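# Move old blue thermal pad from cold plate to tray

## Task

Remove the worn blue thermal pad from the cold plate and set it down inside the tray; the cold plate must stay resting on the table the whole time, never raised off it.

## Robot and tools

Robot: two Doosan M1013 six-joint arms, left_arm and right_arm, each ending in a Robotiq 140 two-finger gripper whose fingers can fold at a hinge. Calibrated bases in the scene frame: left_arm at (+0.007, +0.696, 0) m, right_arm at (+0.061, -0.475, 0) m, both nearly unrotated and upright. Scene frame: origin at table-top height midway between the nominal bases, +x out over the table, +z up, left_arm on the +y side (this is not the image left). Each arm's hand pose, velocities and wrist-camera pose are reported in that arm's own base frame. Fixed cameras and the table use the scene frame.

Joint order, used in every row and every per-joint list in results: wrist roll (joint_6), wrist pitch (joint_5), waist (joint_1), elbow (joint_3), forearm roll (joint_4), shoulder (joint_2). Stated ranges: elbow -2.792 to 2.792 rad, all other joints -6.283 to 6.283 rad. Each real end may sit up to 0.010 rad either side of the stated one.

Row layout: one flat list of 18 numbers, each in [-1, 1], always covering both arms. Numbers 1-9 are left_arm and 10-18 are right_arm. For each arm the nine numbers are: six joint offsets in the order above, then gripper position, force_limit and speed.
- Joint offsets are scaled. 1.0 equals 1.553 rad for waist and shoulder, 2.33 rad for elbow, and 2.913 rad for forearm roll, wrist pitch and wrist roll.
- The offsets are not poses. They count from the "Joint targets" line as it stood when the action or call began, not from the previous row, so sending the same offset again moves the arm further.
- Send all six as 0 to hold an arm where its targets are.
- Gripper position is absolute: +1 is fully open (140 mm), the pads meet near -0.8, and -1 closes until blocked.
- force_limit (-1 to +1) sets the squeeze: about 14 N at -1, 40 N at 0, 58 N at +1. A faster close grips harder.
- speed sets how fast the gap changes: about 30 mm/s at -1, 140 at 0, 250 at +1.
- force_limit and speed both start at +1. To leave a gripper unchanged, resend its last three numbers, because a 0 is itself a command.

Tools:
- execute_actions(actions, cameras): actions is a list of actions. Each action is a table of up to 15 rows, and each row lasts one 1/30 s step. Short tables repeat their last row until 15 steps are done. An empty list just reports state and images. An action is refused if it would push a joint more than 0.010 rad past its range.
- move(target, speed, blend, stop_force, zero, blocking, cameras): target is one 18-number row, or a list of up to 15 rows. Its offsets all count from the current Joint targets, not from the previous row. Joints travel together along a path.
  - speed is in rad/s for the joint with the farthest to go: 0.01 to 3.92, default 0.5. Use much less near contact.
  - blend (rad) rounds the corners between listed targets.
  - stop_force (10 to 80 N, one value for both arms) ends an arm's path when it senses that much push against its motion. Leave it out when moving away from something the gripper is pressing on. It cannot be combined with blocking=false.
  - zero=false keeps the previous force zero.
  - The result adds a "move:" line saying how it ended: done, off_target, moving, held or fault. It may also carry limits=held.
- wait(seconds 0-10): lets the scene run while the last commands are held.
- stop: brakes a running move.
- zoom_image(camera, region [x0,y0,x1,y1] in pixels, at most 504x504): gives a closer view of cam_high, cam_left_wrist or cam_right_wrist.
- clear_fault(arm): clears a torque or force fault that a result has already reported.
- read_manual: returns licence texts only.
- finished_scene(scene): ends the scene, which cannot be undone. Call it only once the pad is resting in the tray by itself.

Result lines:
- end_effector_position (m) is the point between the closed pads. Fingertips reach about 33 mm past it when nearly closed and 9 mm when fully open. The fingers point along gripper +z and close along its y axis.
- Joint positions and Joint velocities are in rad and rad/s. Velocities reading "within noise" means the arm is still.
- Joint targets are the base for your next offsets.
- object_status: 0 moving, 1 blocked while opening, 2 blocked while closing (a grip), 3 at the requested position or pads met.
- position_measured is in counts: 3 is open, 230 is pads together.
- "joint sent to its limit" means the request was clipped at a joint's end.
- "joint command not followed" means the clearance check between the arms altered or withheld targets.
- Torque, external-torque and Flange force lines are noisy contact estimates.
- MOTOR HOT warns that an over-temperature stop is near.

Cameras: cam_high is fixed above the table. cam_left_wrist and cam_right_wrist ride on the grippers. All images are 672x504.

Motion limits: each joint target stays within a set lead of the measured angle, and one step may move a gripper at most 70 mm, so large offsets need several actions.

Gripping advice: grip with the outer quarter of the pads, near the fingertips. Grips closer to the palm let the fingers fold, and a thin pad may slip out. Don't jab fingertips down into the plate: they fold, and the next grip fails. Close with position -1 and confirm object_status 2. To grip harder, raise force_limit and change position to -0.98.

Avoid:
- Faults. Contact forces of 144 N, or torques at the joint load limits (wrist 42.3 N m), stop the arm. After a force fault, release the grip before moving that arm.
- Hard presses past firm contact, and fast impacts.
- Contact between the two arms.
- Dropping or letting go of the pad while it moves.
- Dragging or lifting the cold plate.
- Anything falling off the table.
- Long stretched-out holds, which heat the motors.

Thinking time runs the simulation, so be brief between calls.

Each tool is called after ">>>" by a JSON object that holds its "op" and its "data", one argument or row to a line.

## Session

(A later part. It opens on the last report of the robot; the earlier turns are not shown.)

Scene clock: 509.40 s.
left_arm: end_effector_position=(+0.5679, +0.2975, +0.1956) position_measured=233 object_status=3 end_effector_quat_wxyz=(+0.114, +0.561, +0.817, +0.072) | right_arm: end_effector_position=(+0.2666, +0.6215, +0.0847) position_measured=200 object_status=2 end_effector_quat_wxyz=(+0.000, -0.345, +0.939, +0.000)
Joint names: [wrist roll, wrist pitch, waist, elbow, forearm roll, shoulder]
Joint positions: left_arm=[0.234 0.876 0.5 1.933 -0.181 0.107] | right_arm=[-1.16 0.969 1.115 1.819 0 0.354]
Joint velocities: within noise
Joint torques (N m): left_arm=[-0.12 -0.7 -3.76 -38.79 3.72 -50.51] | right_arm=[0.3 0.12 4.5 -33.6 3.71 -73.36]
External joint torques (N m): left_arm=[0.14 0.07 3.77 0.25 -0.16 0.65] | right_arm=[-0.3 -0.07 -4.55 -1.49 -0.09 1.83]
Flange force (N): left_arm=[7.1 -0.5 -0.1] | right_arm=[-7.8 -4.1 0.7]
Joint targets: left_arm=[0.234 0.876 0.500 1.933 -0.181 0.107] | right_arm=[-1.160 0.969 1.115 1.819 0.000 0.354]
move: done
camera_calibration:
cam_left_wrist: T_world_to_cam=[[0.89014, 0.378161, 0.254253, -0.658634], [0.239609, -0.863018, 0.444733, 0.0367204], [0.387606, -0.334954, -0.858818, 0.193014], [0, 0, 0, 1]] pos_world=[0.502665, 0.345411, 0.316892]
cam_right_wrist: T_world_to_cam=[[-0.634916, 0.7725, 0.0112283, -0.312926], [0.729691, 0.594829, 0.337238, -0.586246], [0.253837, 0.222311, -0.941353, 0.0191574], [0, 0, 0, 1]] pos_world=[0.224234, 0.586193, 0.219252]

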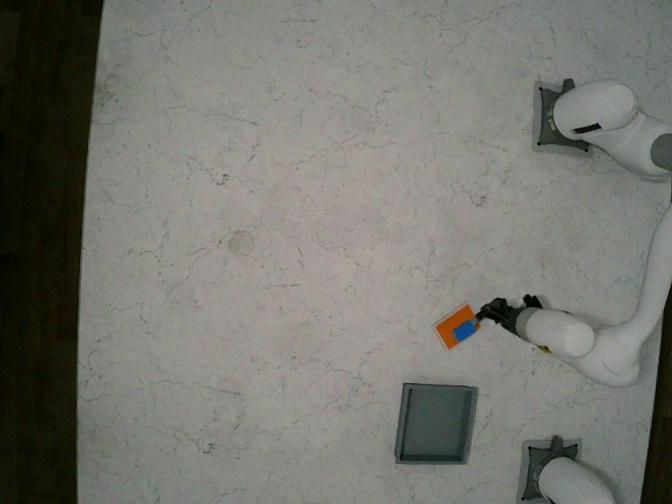

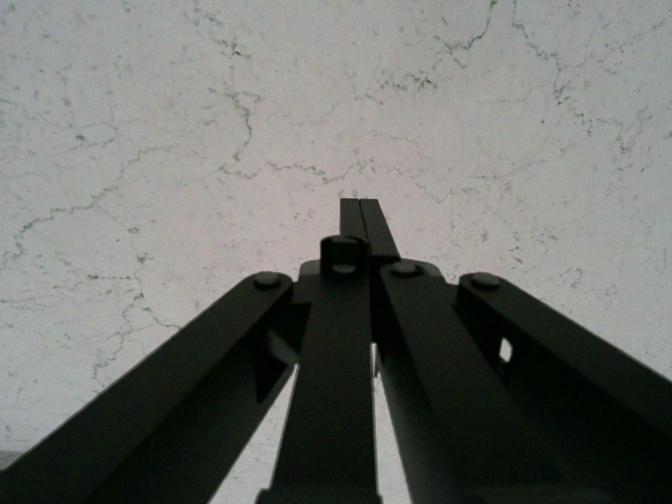

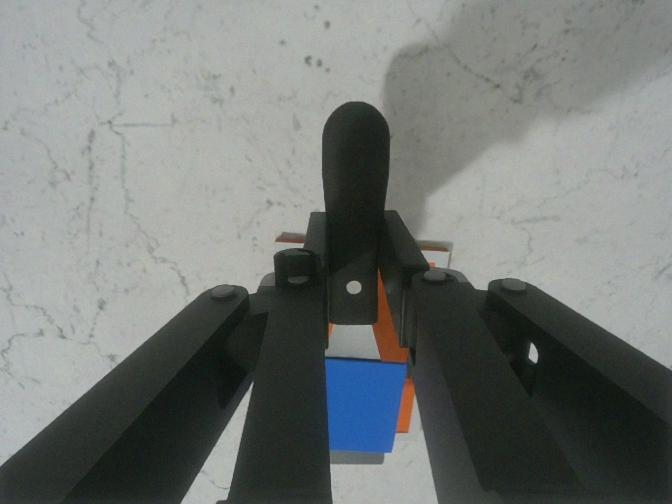

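>>> {"op": "move", "data": {
  "target": [
    [0,0,0,0,0,0,-1,1,0,0,0.0447,0,-0.0287,0,-0.041,-0.98,1,-1],
    [0,0,0,0,0,0,-1,1,0,-0.141,0.1239,0.0307,-0.3045,0,0.2241,-0.98,1,-1]
  ],
  "speed": [0.1,0.2],
  "blend": 0.04
}}

>>> {"op": "zoom_image", "data": {
  "camera": "cam_high",
  "region": [380, 350, 530, 500]
}}

Scene clock: 532.90 s.
left_arm: end_effector_position=(+0.5679, +0.2975, +0.1956) position_measured=233 object_status=3 end_effector_quat_wxyz=(+0.114, +0.561, +0.817, +0.072) | right_arm: end_effector_position=(+0.3431, +0.8794, +0.1599) position_measured=200 object_status=2 end_effector_quat_wxyz=(+0.000, -0.549, +0.836, +0.000)
Joint names: [wrist roll, wrist pitch, waist, elbow, forearm roll, shoulder]
Joint positions: left_arm=[0.234 0.876 0.5 1.933 -0.181 0.107] | right_arm=[-1.571 1.33 1.162 1.11 0 0.702]
Joint velocities: within noise
Joint torques (N m): left_arm=[-0.11 -0.66 -3.63 -39.03 3.75 -50.49] | right_arm=[0.31 0.15 4.63 -39.11 4.36 -112.66]
External joint torques (N m): left_arm=[0.12 0.04 3.62 0.52 -0.2 0.71] | right_arm=[-0.31 -0.11 -4.61 -2.16 -0.11 3.5]
Flange force (N): left_arm=[6.8 -0.9 0.2] | right_arm=[-12.5 -4.8 -0.7]
Joint targets: left_arm=[0.234 0.876 0.500 1.933 -0.181 0.107] | right_arm=[-1.571 1.330 1.162 1.110 0.000 0.702]
move: done
camera_calibration:
cam_left_wrist: T_world_to_cam=[[0.89014, 0.378161, 0.254253, -0.658634], [0.239609, -0.863018, 0.444733, 0.0367204], [0.387606, -0.334954, -0.858818, 0.193014], [0, 0, 0, 1]] pos_world=[0.502665, 0.345411, 0.316892]
cam_right_wrist: T_world_to_cam=[[-0.911205, 0.411796, 0.0114129, -0.0523699], [0.391136, 0.856129, 0.337722, -0.93454], [0.129301, 0.312197, -0.941177, -0.0231199], [0, 0, 0, 1]] pos_world=[0.320802, 0.828871, 0.294452]

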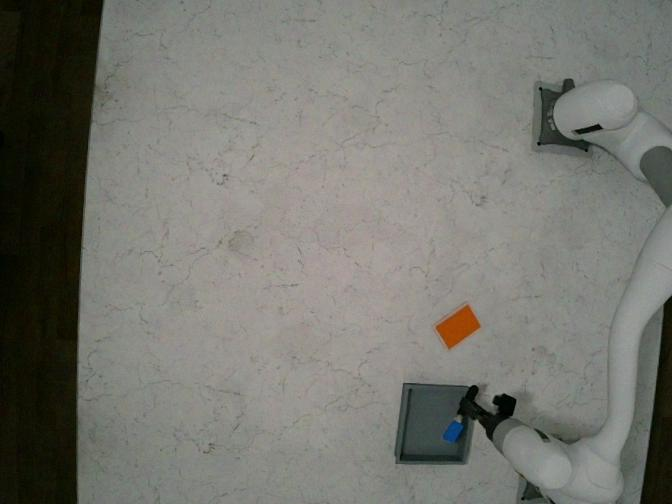

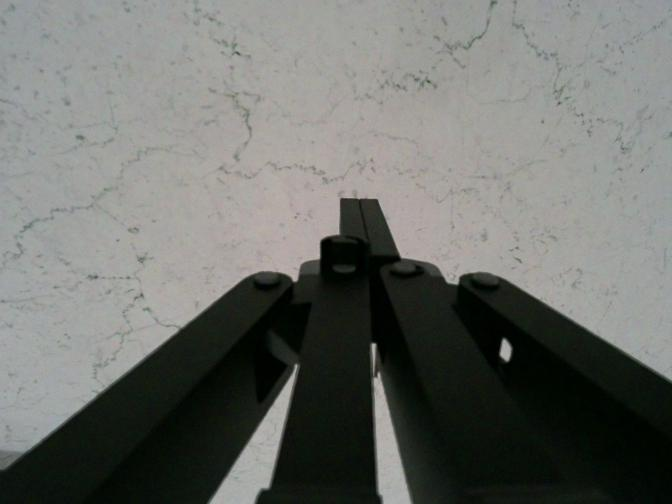

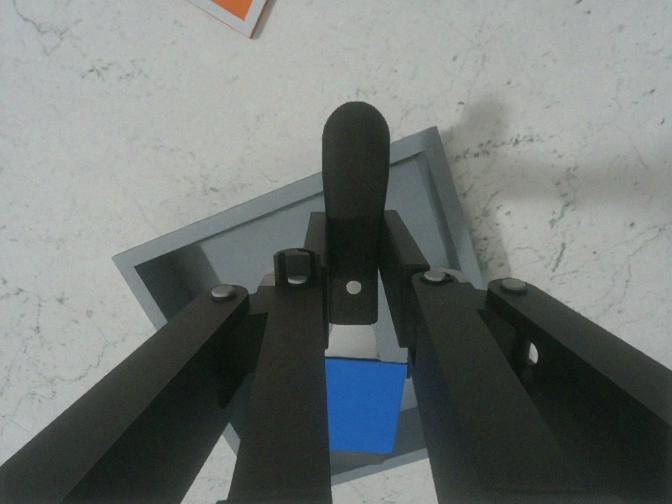

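Scaled by 3.360 from the camera's 672x504 image, which has a finer 960x720 frame.

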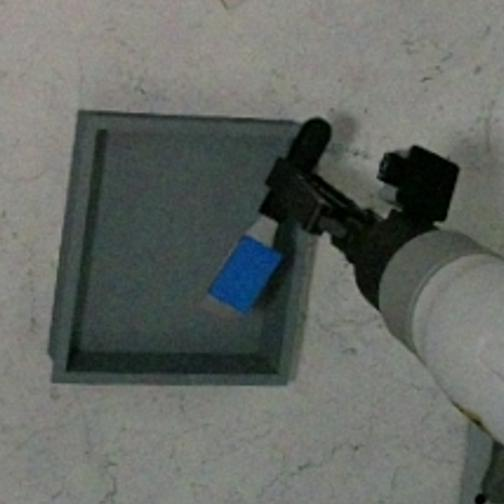

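>>> {"op": "move", "data": {
  "target": [
    [0,0,0,0,0,0,-1,1,0,0,-0.038,0,0.0307,0,0.025,-0.98,1,-1],
    [0,0,0,0,0,0,-1,1,0,0,0.2474,0,-0.2681,0,0.275,-0.98,1,-1]
  ],
  "speed": [0.06,0.2],
  "stop_force": 25
}}

>>> {"op": "zoom_image", "data": {
  "camera": "cam_high",
  "region": [380, 350, 530, 500]
}}

Scene clock: 556.97 s.
left_arm: end_effector_position=(+0.5679, +0.2975, +0.1956) position_measured=233 object_status=3 end_effector_quat_wxyz=(+0.114, +0.561, +0.817, +0.072) | right_arm: end_effector_position=(+0.3489, +0.8928, +0.0994) position_measured=200 object_status=2 end_effector_quat_wxyz=(-0.185, -0.535, +0.815, -0.121)
Joint names: [wrist roll, wrist pitch, waist, elbow, forearm roll, shoulder]
Joint positions: left_arm=[0.234 0.876 0.5 1.933 -0.181 0.107] | right_arm=[-1.571 1.928 1.162 0.587 0 1.072]
Joint velocities: within noise
Joint torques (N m): left_arm=[-0.12 -0.68 -3.79 -38.8 3.7 -50.5] | right_arm=[0.33 1.27 4.48 -39.28 4.5 -136.15]
External joint torques (N m): left_arm=[0.13 0.05 3.8 0.24 -0.14 0.66] | right_arm=[-0.33 -0.02 -4.6 -1.72 -0.16 2.95]
Flange force (N): left_arm=[7.2 -0.5 -0.1] | right_arm=[0.0 0.0 0.0]
Joint targets: left_arm=[0.234 0.876 0.500 1.933 -0.181 0.107] | right_arm=[-1.571 1.928 1.162 0.587 0.000 1.072]
move: given up (right_arm; no force reading, so stop_force could not act: that arm's path ended); path passed 1 of 2 targets; right_arm: the wrist pitch is farthest, 0.123 rad from its target
camera_calibration:
cam_left_wrist: T_world_to_cam=[[0.89014, 0.378161, 0.254253, -0.658634], [0.239609, -0.863018, 0.444733, 0.0367204], [0.387606, -0.334954, -0.858818, 0.193014], [0, 0, 0, 1]] pos_world=[0.502665, 0.345411, 0.316892]
cam_right_wrist: T_world_to_cam=[[-0.909892, 0.414831, 0.00343738, -0.0543317], [0.412382, 0.90536, -0.101311, -0.935587], [-0.0451392, -0.0907649, -0.994849, 0.340902], [0, 0, 0, 1]] pos_world=[0.351771, 0.900523, 0.244547]

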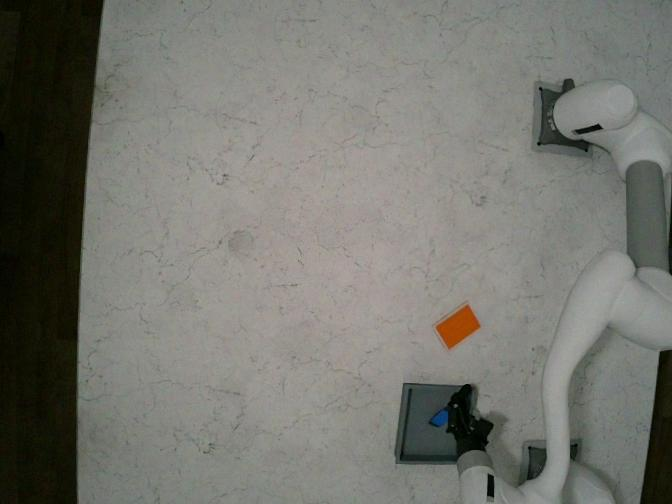

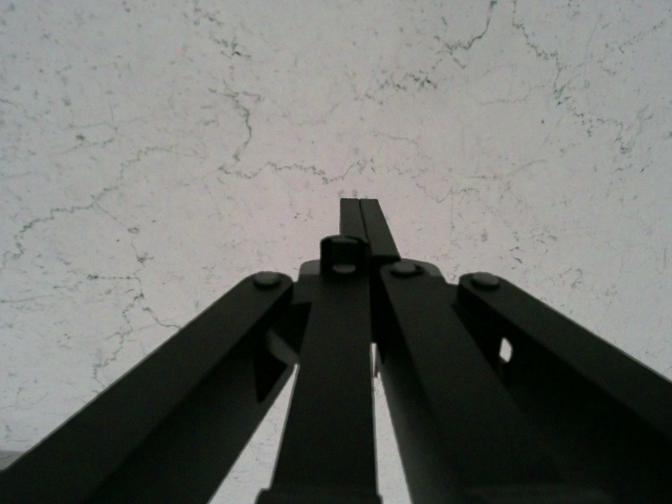

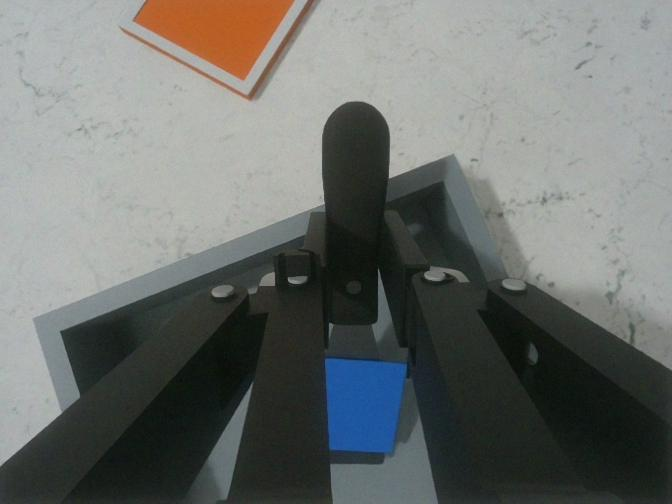

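Scaled by 3.360 from the camera's 672x504 image, which has a finer 960x720 frame.

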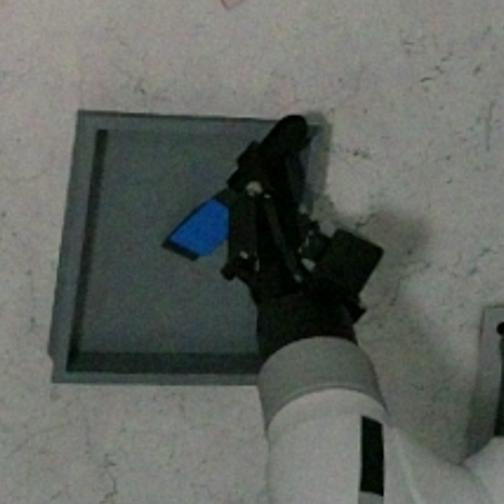

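>>> {"op": "move", "data": {
  "target": [
    [0,0,0,0,0,0,-1,1,0,0,-0.2245,0,0.2403,0,-0.2263,-0.98,1,-1],
    [0,0,0,0,0,0,-1,1,0,-0.0999,-0.1744,-0.1005,0.2339,0.1662,-0.1706,-0.98,1,-1],
    [0,0,0,0,0,0,-1,1,0,-0.1997,-0.1243,-0.2015,0.2273,0.3323,-0.0767,-0.98,1,-1]
  ],
  "speed": [0.25,0.25,0.2],
  "blend": 0.05
}}

>>> {"op": "zoom_image", "data": {
  "camera": "cam_high",
  "region": [380, 350, 530, 500]
}}

Scene clock: 601.50 s.
left_arm: end_effector_position=(+0.5679, +0.2975, +0.1956) position_measured=233 object_status=3 end_effector_quat_wxyz=(+0.114, +0.561, +0.817, +0.072) | right_arm: end_effector_position=(+0.3678, +0.8850, +0.0778) position_measured=252 object_status=3 end_effector_quat_wxyz=(-0.275, -0.475, +0.724, +0.418)
Joint names: [wrist roll, wrist pitch, waist, elbow, forearm roll, shoulder]
Joint positions: left_arm=[0.234 0.876 0.5 1.933 -0.181 0.107] | right_arm=[-2.152 1.566 0.849 1.117 0.968 0.953]
Joint velocities: within noise
Joint torques (N m): left_arm=[-0.08 -0.67 -3.58 -38.86 3.71 -50.65] | right_arm=[-0.13 -9.28 14.09 -15.29 -3.73 -67.02]
External joint torques (N m): left_arm=[0.09 0.04 3.59 0.34 -0.16 0.81] | right_arm=[0.17 10.64 -14 -23.33 7.95 -57.87]
Flange force (N): left_arm=[6.8 -0.4 0.2] | right_arm=[11.9 47.5 -45.0]
Joint targets: left_arm=[0.234 0.876 0.500 1.933 -0.181 0.107] | right_arm=[-2.152 1.566 0.849 1.117 0.968 0.953]
move: done
camera_calibration:
cam_left_wrist: T_world_to_cam=[[0.89014, 0.378161, 0.254253, -0.658634], [0.239609, -0.863018, 0.444733, 0.0367204], [0.387606, -0.334954, -0.858818, 0.193014], [0, 0, 0, 1]] pos_world=[0.502665, 0.345411, 0.316892]
cam_right_wrist: T_world_to_cam=[[-0.443499, 0.209692, 0.8714, -0.0912534], [0.650615, 0.744022, 0.15209, -0.903067], [-0.616449, 0.634398, -0.466402, -0.153115], [0, 0, 0, 1]] pos_world=[0.452691, 0.788172, 0.145453]

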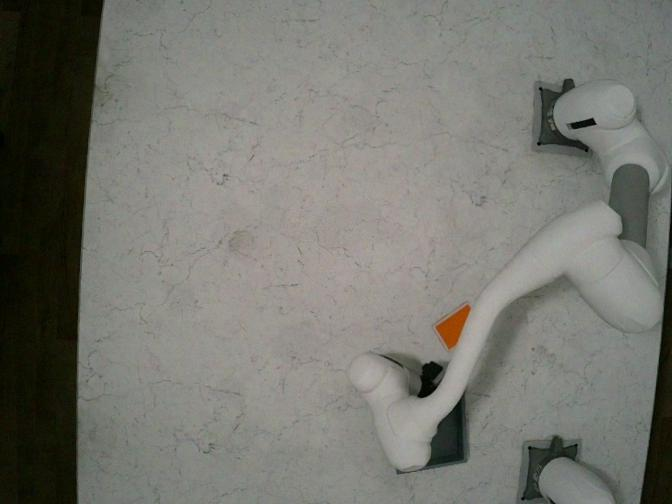

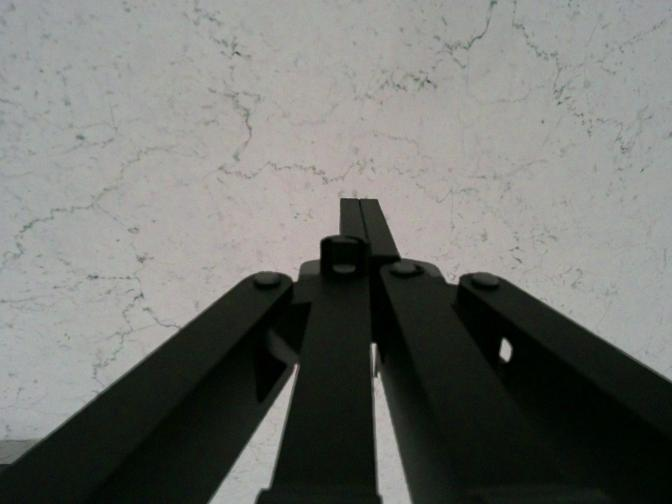

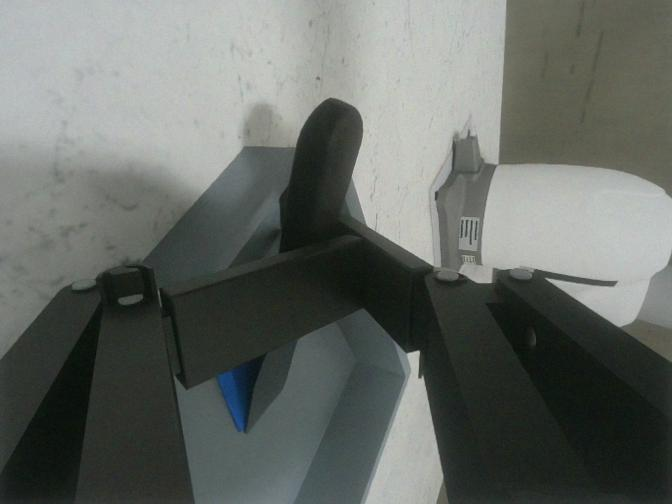

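Scaled by 3.360 from the camera's 672x504 image, which has a finer 960x720 frame.

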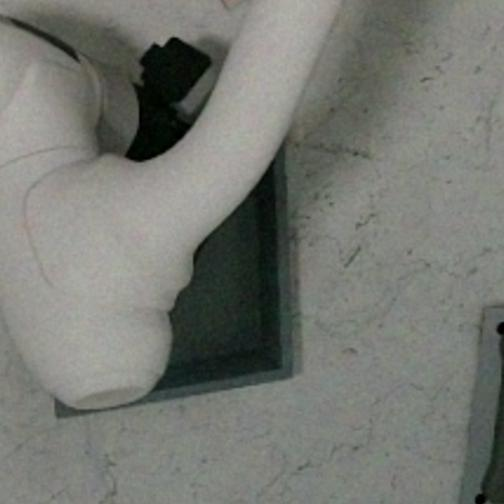

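>>> {"op": "move", "data": {
  "target": [0,0,0,0,0,0,-1,1,0,0,0,0,0,0,-0.008,-0.98,1,-1],
  "speed": 0.03,
  "cameras": ["cam_right_wrist"]
}}

>>> {"op": "zoom_image", "data": {
  "camera": "cam_right_wrist",
  "region": [130, 80, 470, 460]
}}

Scene clock: 611.47 s.
left_arm: end_effector_position=(+0.5679, +0.2975, +0.1956) position_measured=233 object_status=3 end_effector_quat_wxyz=(+0.114, +0.561, +0.817, +0.072) | right_arm: end_effector_position=(+0.3684, +0.8855, +0.0888) position_measured=252 object_status=3 end_effector_quat_wxyz=(-0.270, -0.478, +0.723, +0.419)
Joint names: [wrist roll, wrist pitch, waist, elbow, forearm roll, shoulder]
Joint positions: left_arm=[0.234 0.876 0.5 1.933 -0.181 0.107] | right_arm=[-2.152 1.566 0.849 1.117 0.968 0.941]
Joint velocities: within noise
Joint torques (N m): left_arm=[-0.1 -0.66 -3.71 -38.75 3.74 -50.35] | right_arm=[0.33 1.43 4.48 -36.74 4.23 -125.64]
External joint torques (N m): left_arm=[0.11 0.03 3.71 0.24 -0.19 0.54] | right_arm=[-0.29 -0.11 -4.54 -1.93 0 1.87]
Flange force (N): left_arm=[6.9 -0.6 -0.2] | right_arm=[-6.9 -4.6 -5.2]
Joint targets: left_arm=[0.234 0.876 0.500 1.933 -0.181 0.107] | right_arm=[-2.152 1.566 0.849 1.117 0.968 0.941]
move: done
camera_calibration:
cam_right_wrist: T_world_to_cam=[[-0.450535, 0.201766, 0.86966, -0.0910347], [0.649325, 0.742595, 0.164102, -0.904795], [-0.612695, 0.638626, -0.465577, -0.153199], [0, 0, 0, 1]] pos_world=[0.452627, 0.788101, 0.156322]
Images, in order (width x height): cam_right_wrist 672x504.

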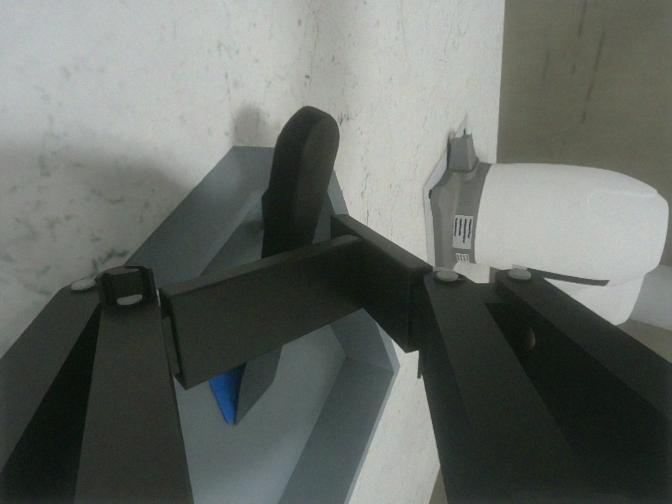

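Scaled by 1.326 from the camera's 672x504 image, which has a finer 960x720 frame.

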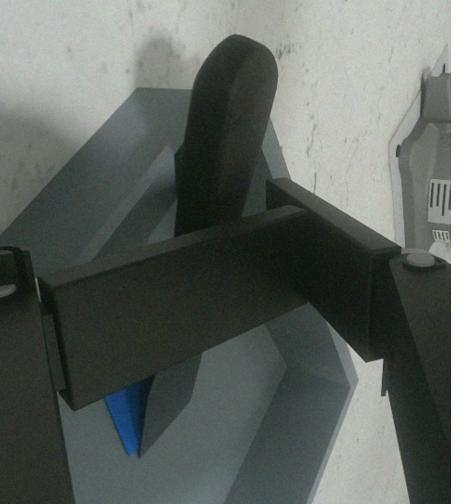

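>>> {"op": "move", "data": {
  "target": [0,0,0,0,0,0,-1,1,0,0,0,0,0,0,-0.02,-0.98,1,-1],
  "speed": 0.04,
  "cameras": ["cam_right_wrist","cam_high"]
}}

>>> {"op": "zoom_image", "data": {
  "camera": "cam_right_wrist",
  "region": [130, 80, 470, 460]
}}

Scene clock: 620.83 s.
left_arm: end_effector_position=(+0.5679, +0.2975, +0.1956) position_measured=233 object_status=3 end_effector_quat_wxyz=(+0.114, +0.561, +0.817, +0.072) | right_arm: end_effector_position=(+0.3694, +0.8867, +0.1171) position_measured=252 object_status=3 end_effector_quat_wxyz=(-0.257, -0.486, +0.721, +0.422)
Joint names: [wrist roll, wrist pitch, waist, elbow, forearm roll, shoulder]
Joint positions: left_arm=[0.234 0.876 0.5 1.933 -0.181 0.107] | right_arm=[-2.152 1.566 0.849 1.117 0.968 0.91]
Joint velocities: within noise
Joint torques (N m): left_arm=[-0.13 -0.66 -3.74 -38.82 3.7 -50.55] | right_arm=[0.39 1.33 4.56 -37 4.38 -124.28]
External joint torques (N m): left_arm=[0.14 0.03 3.74 0.28 -0.15 0.71] | right_arm=[-0.35 -0.08 -4.36 -2.31 -0.08 1.37]
Flange force (N): left_arm=[7.1 -0.5 0.0] | right_arm=[-7.3 -4.2 -5.5]
Joint targets: left_arm=[0.234 0.876 0.500 1.933 -0.181 0.107] | right_arm=[-2.152 1.566 0.849 1.117 0.968 0.910]
move: done
camera_calibration:
cam_right_wrist: T_world_to_cam=[[-0.468285, 0.181499, 0.864736, -0.0903247], [0.645673, 0.738382, 0.194676, -0.909483], [-0.603172, 0.6495, -0.462961, -0.153625], [0, 0, 0, 1]] pos_world=[0.452268, 0.787719, 0.184039]
Images, in order (width x height): cam_high 672x504, cam_right_wrist 672x504.

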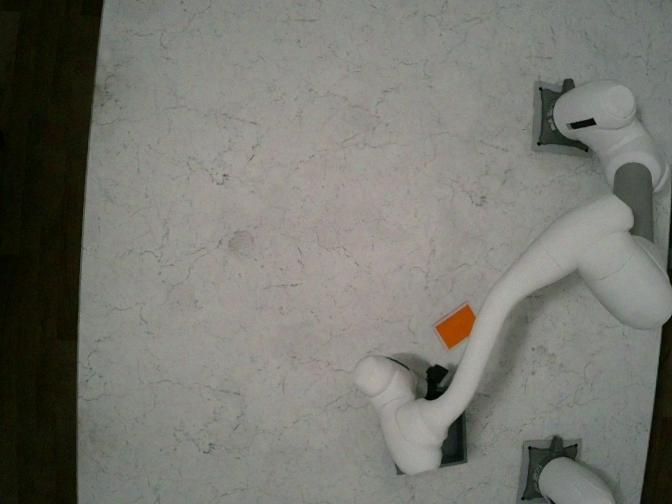

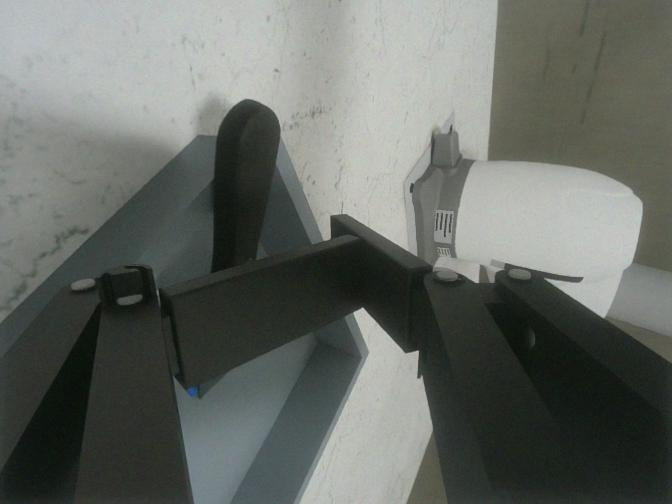

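Scaled by 1.326 from the camera's 672x504 image, which has a finer 960x720 frame.

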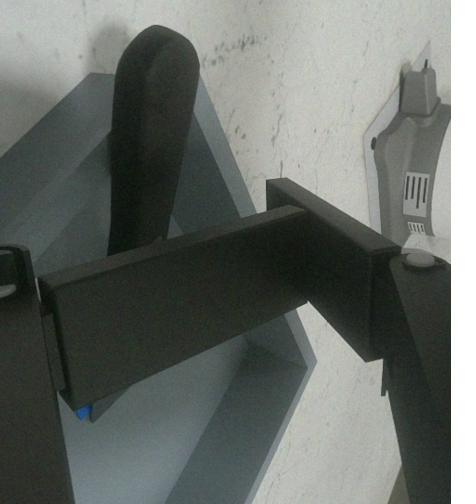

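>>> {"op": "move", "data": {
  "target": [
    [0,0,0,0,0,0,-1,1,0,0,0,0,0,0,-0.11,-0.98,1,-1],
    [0,0,0,0,0,0,-1,1,0,0,0,-0.45,0,0,-0.16,-0.98,1,-1]
  ],
  "speed": [0.15,0.5],
  "cameras": ["cam_high"]
}}

>>> {"op": "zoom_image", "data": {
  "camera": "cam_high",
  "region": [380, 360, 500, 480]
}}

Scene clock: 628.40 s.
left_arm: end_effector_position=(+0.5679, +0.2975, +0.1956) position_measured=233 object_status=3 end_effector_quat_wxyz=(+0.114, +0.561, +0.817, +0.072) | right_arm: end_effector_position=(+0.8342, +0.4383, +0.3420) position_measured=252 object_status=3 end_effector_quat_wxyz=(+0.012, -0.269, +0.840, +0.471)
Joint names: [wrist roll, wrist pitch, waist, elbow, forearm roll, shoulder]
Joint positions: left_arm=[0.234 0.876 0.5 1.933 -0.181 0.107] | right_arm=[-2.152 1.566 0.15 1.117 0.968 0.661]
Joint velocities: within noise
Joint torques (N m): left_arm=[-0.12 -0.66 -3.91 -38.78 3.73 -50.49] | right_arm=[0.3 0.65 5.24 -39.76 4.76 -108.82]
External joint torques (N m): left_arm=[0.13 0.03 3.9 0.25 -0.18 0.72] | right_arm=[-0.27 -0.08 -5.19 -2.19 -0.11 2.5]
Flange force (N): left_arm=[7.4 -0.4 0.0] | right_arm=[-8.4 -5.7 -6.3]
Joint targets: left_arm=[0.234 0.876 0.500 1.933 -0.181 0.107] | right_arm=[-2.152 1.566 0.150 1.117 0.968 0.661]
move: done
Images, in order (width x height): cam_high 672x504.

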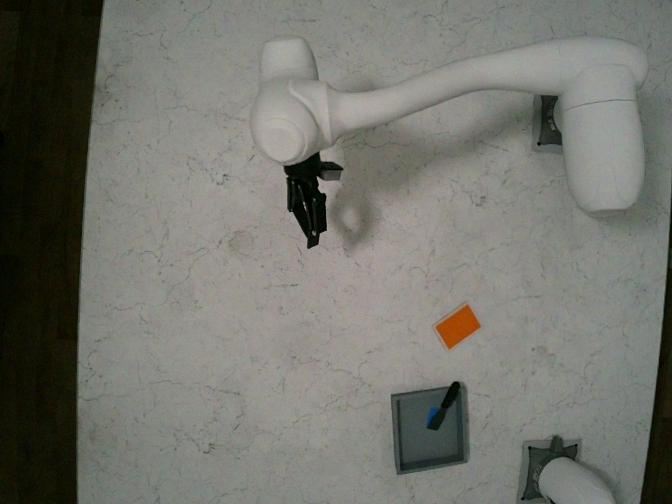

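Scaled by 4.200 from the camera's 672x504 image, which has a finer 960x720 frame.

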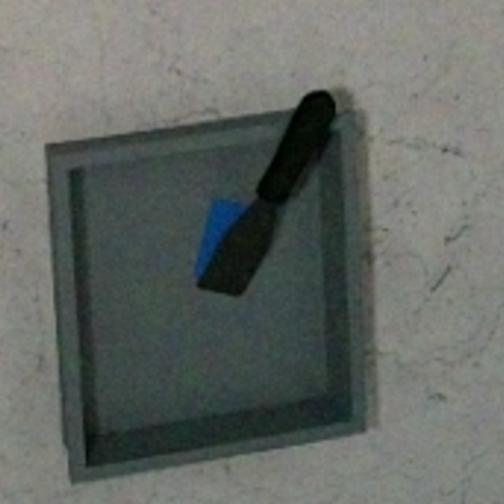

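>>> {"op": "finished_scene", "data": {
  "scene": 1
}}

The scene is finished: the task was done.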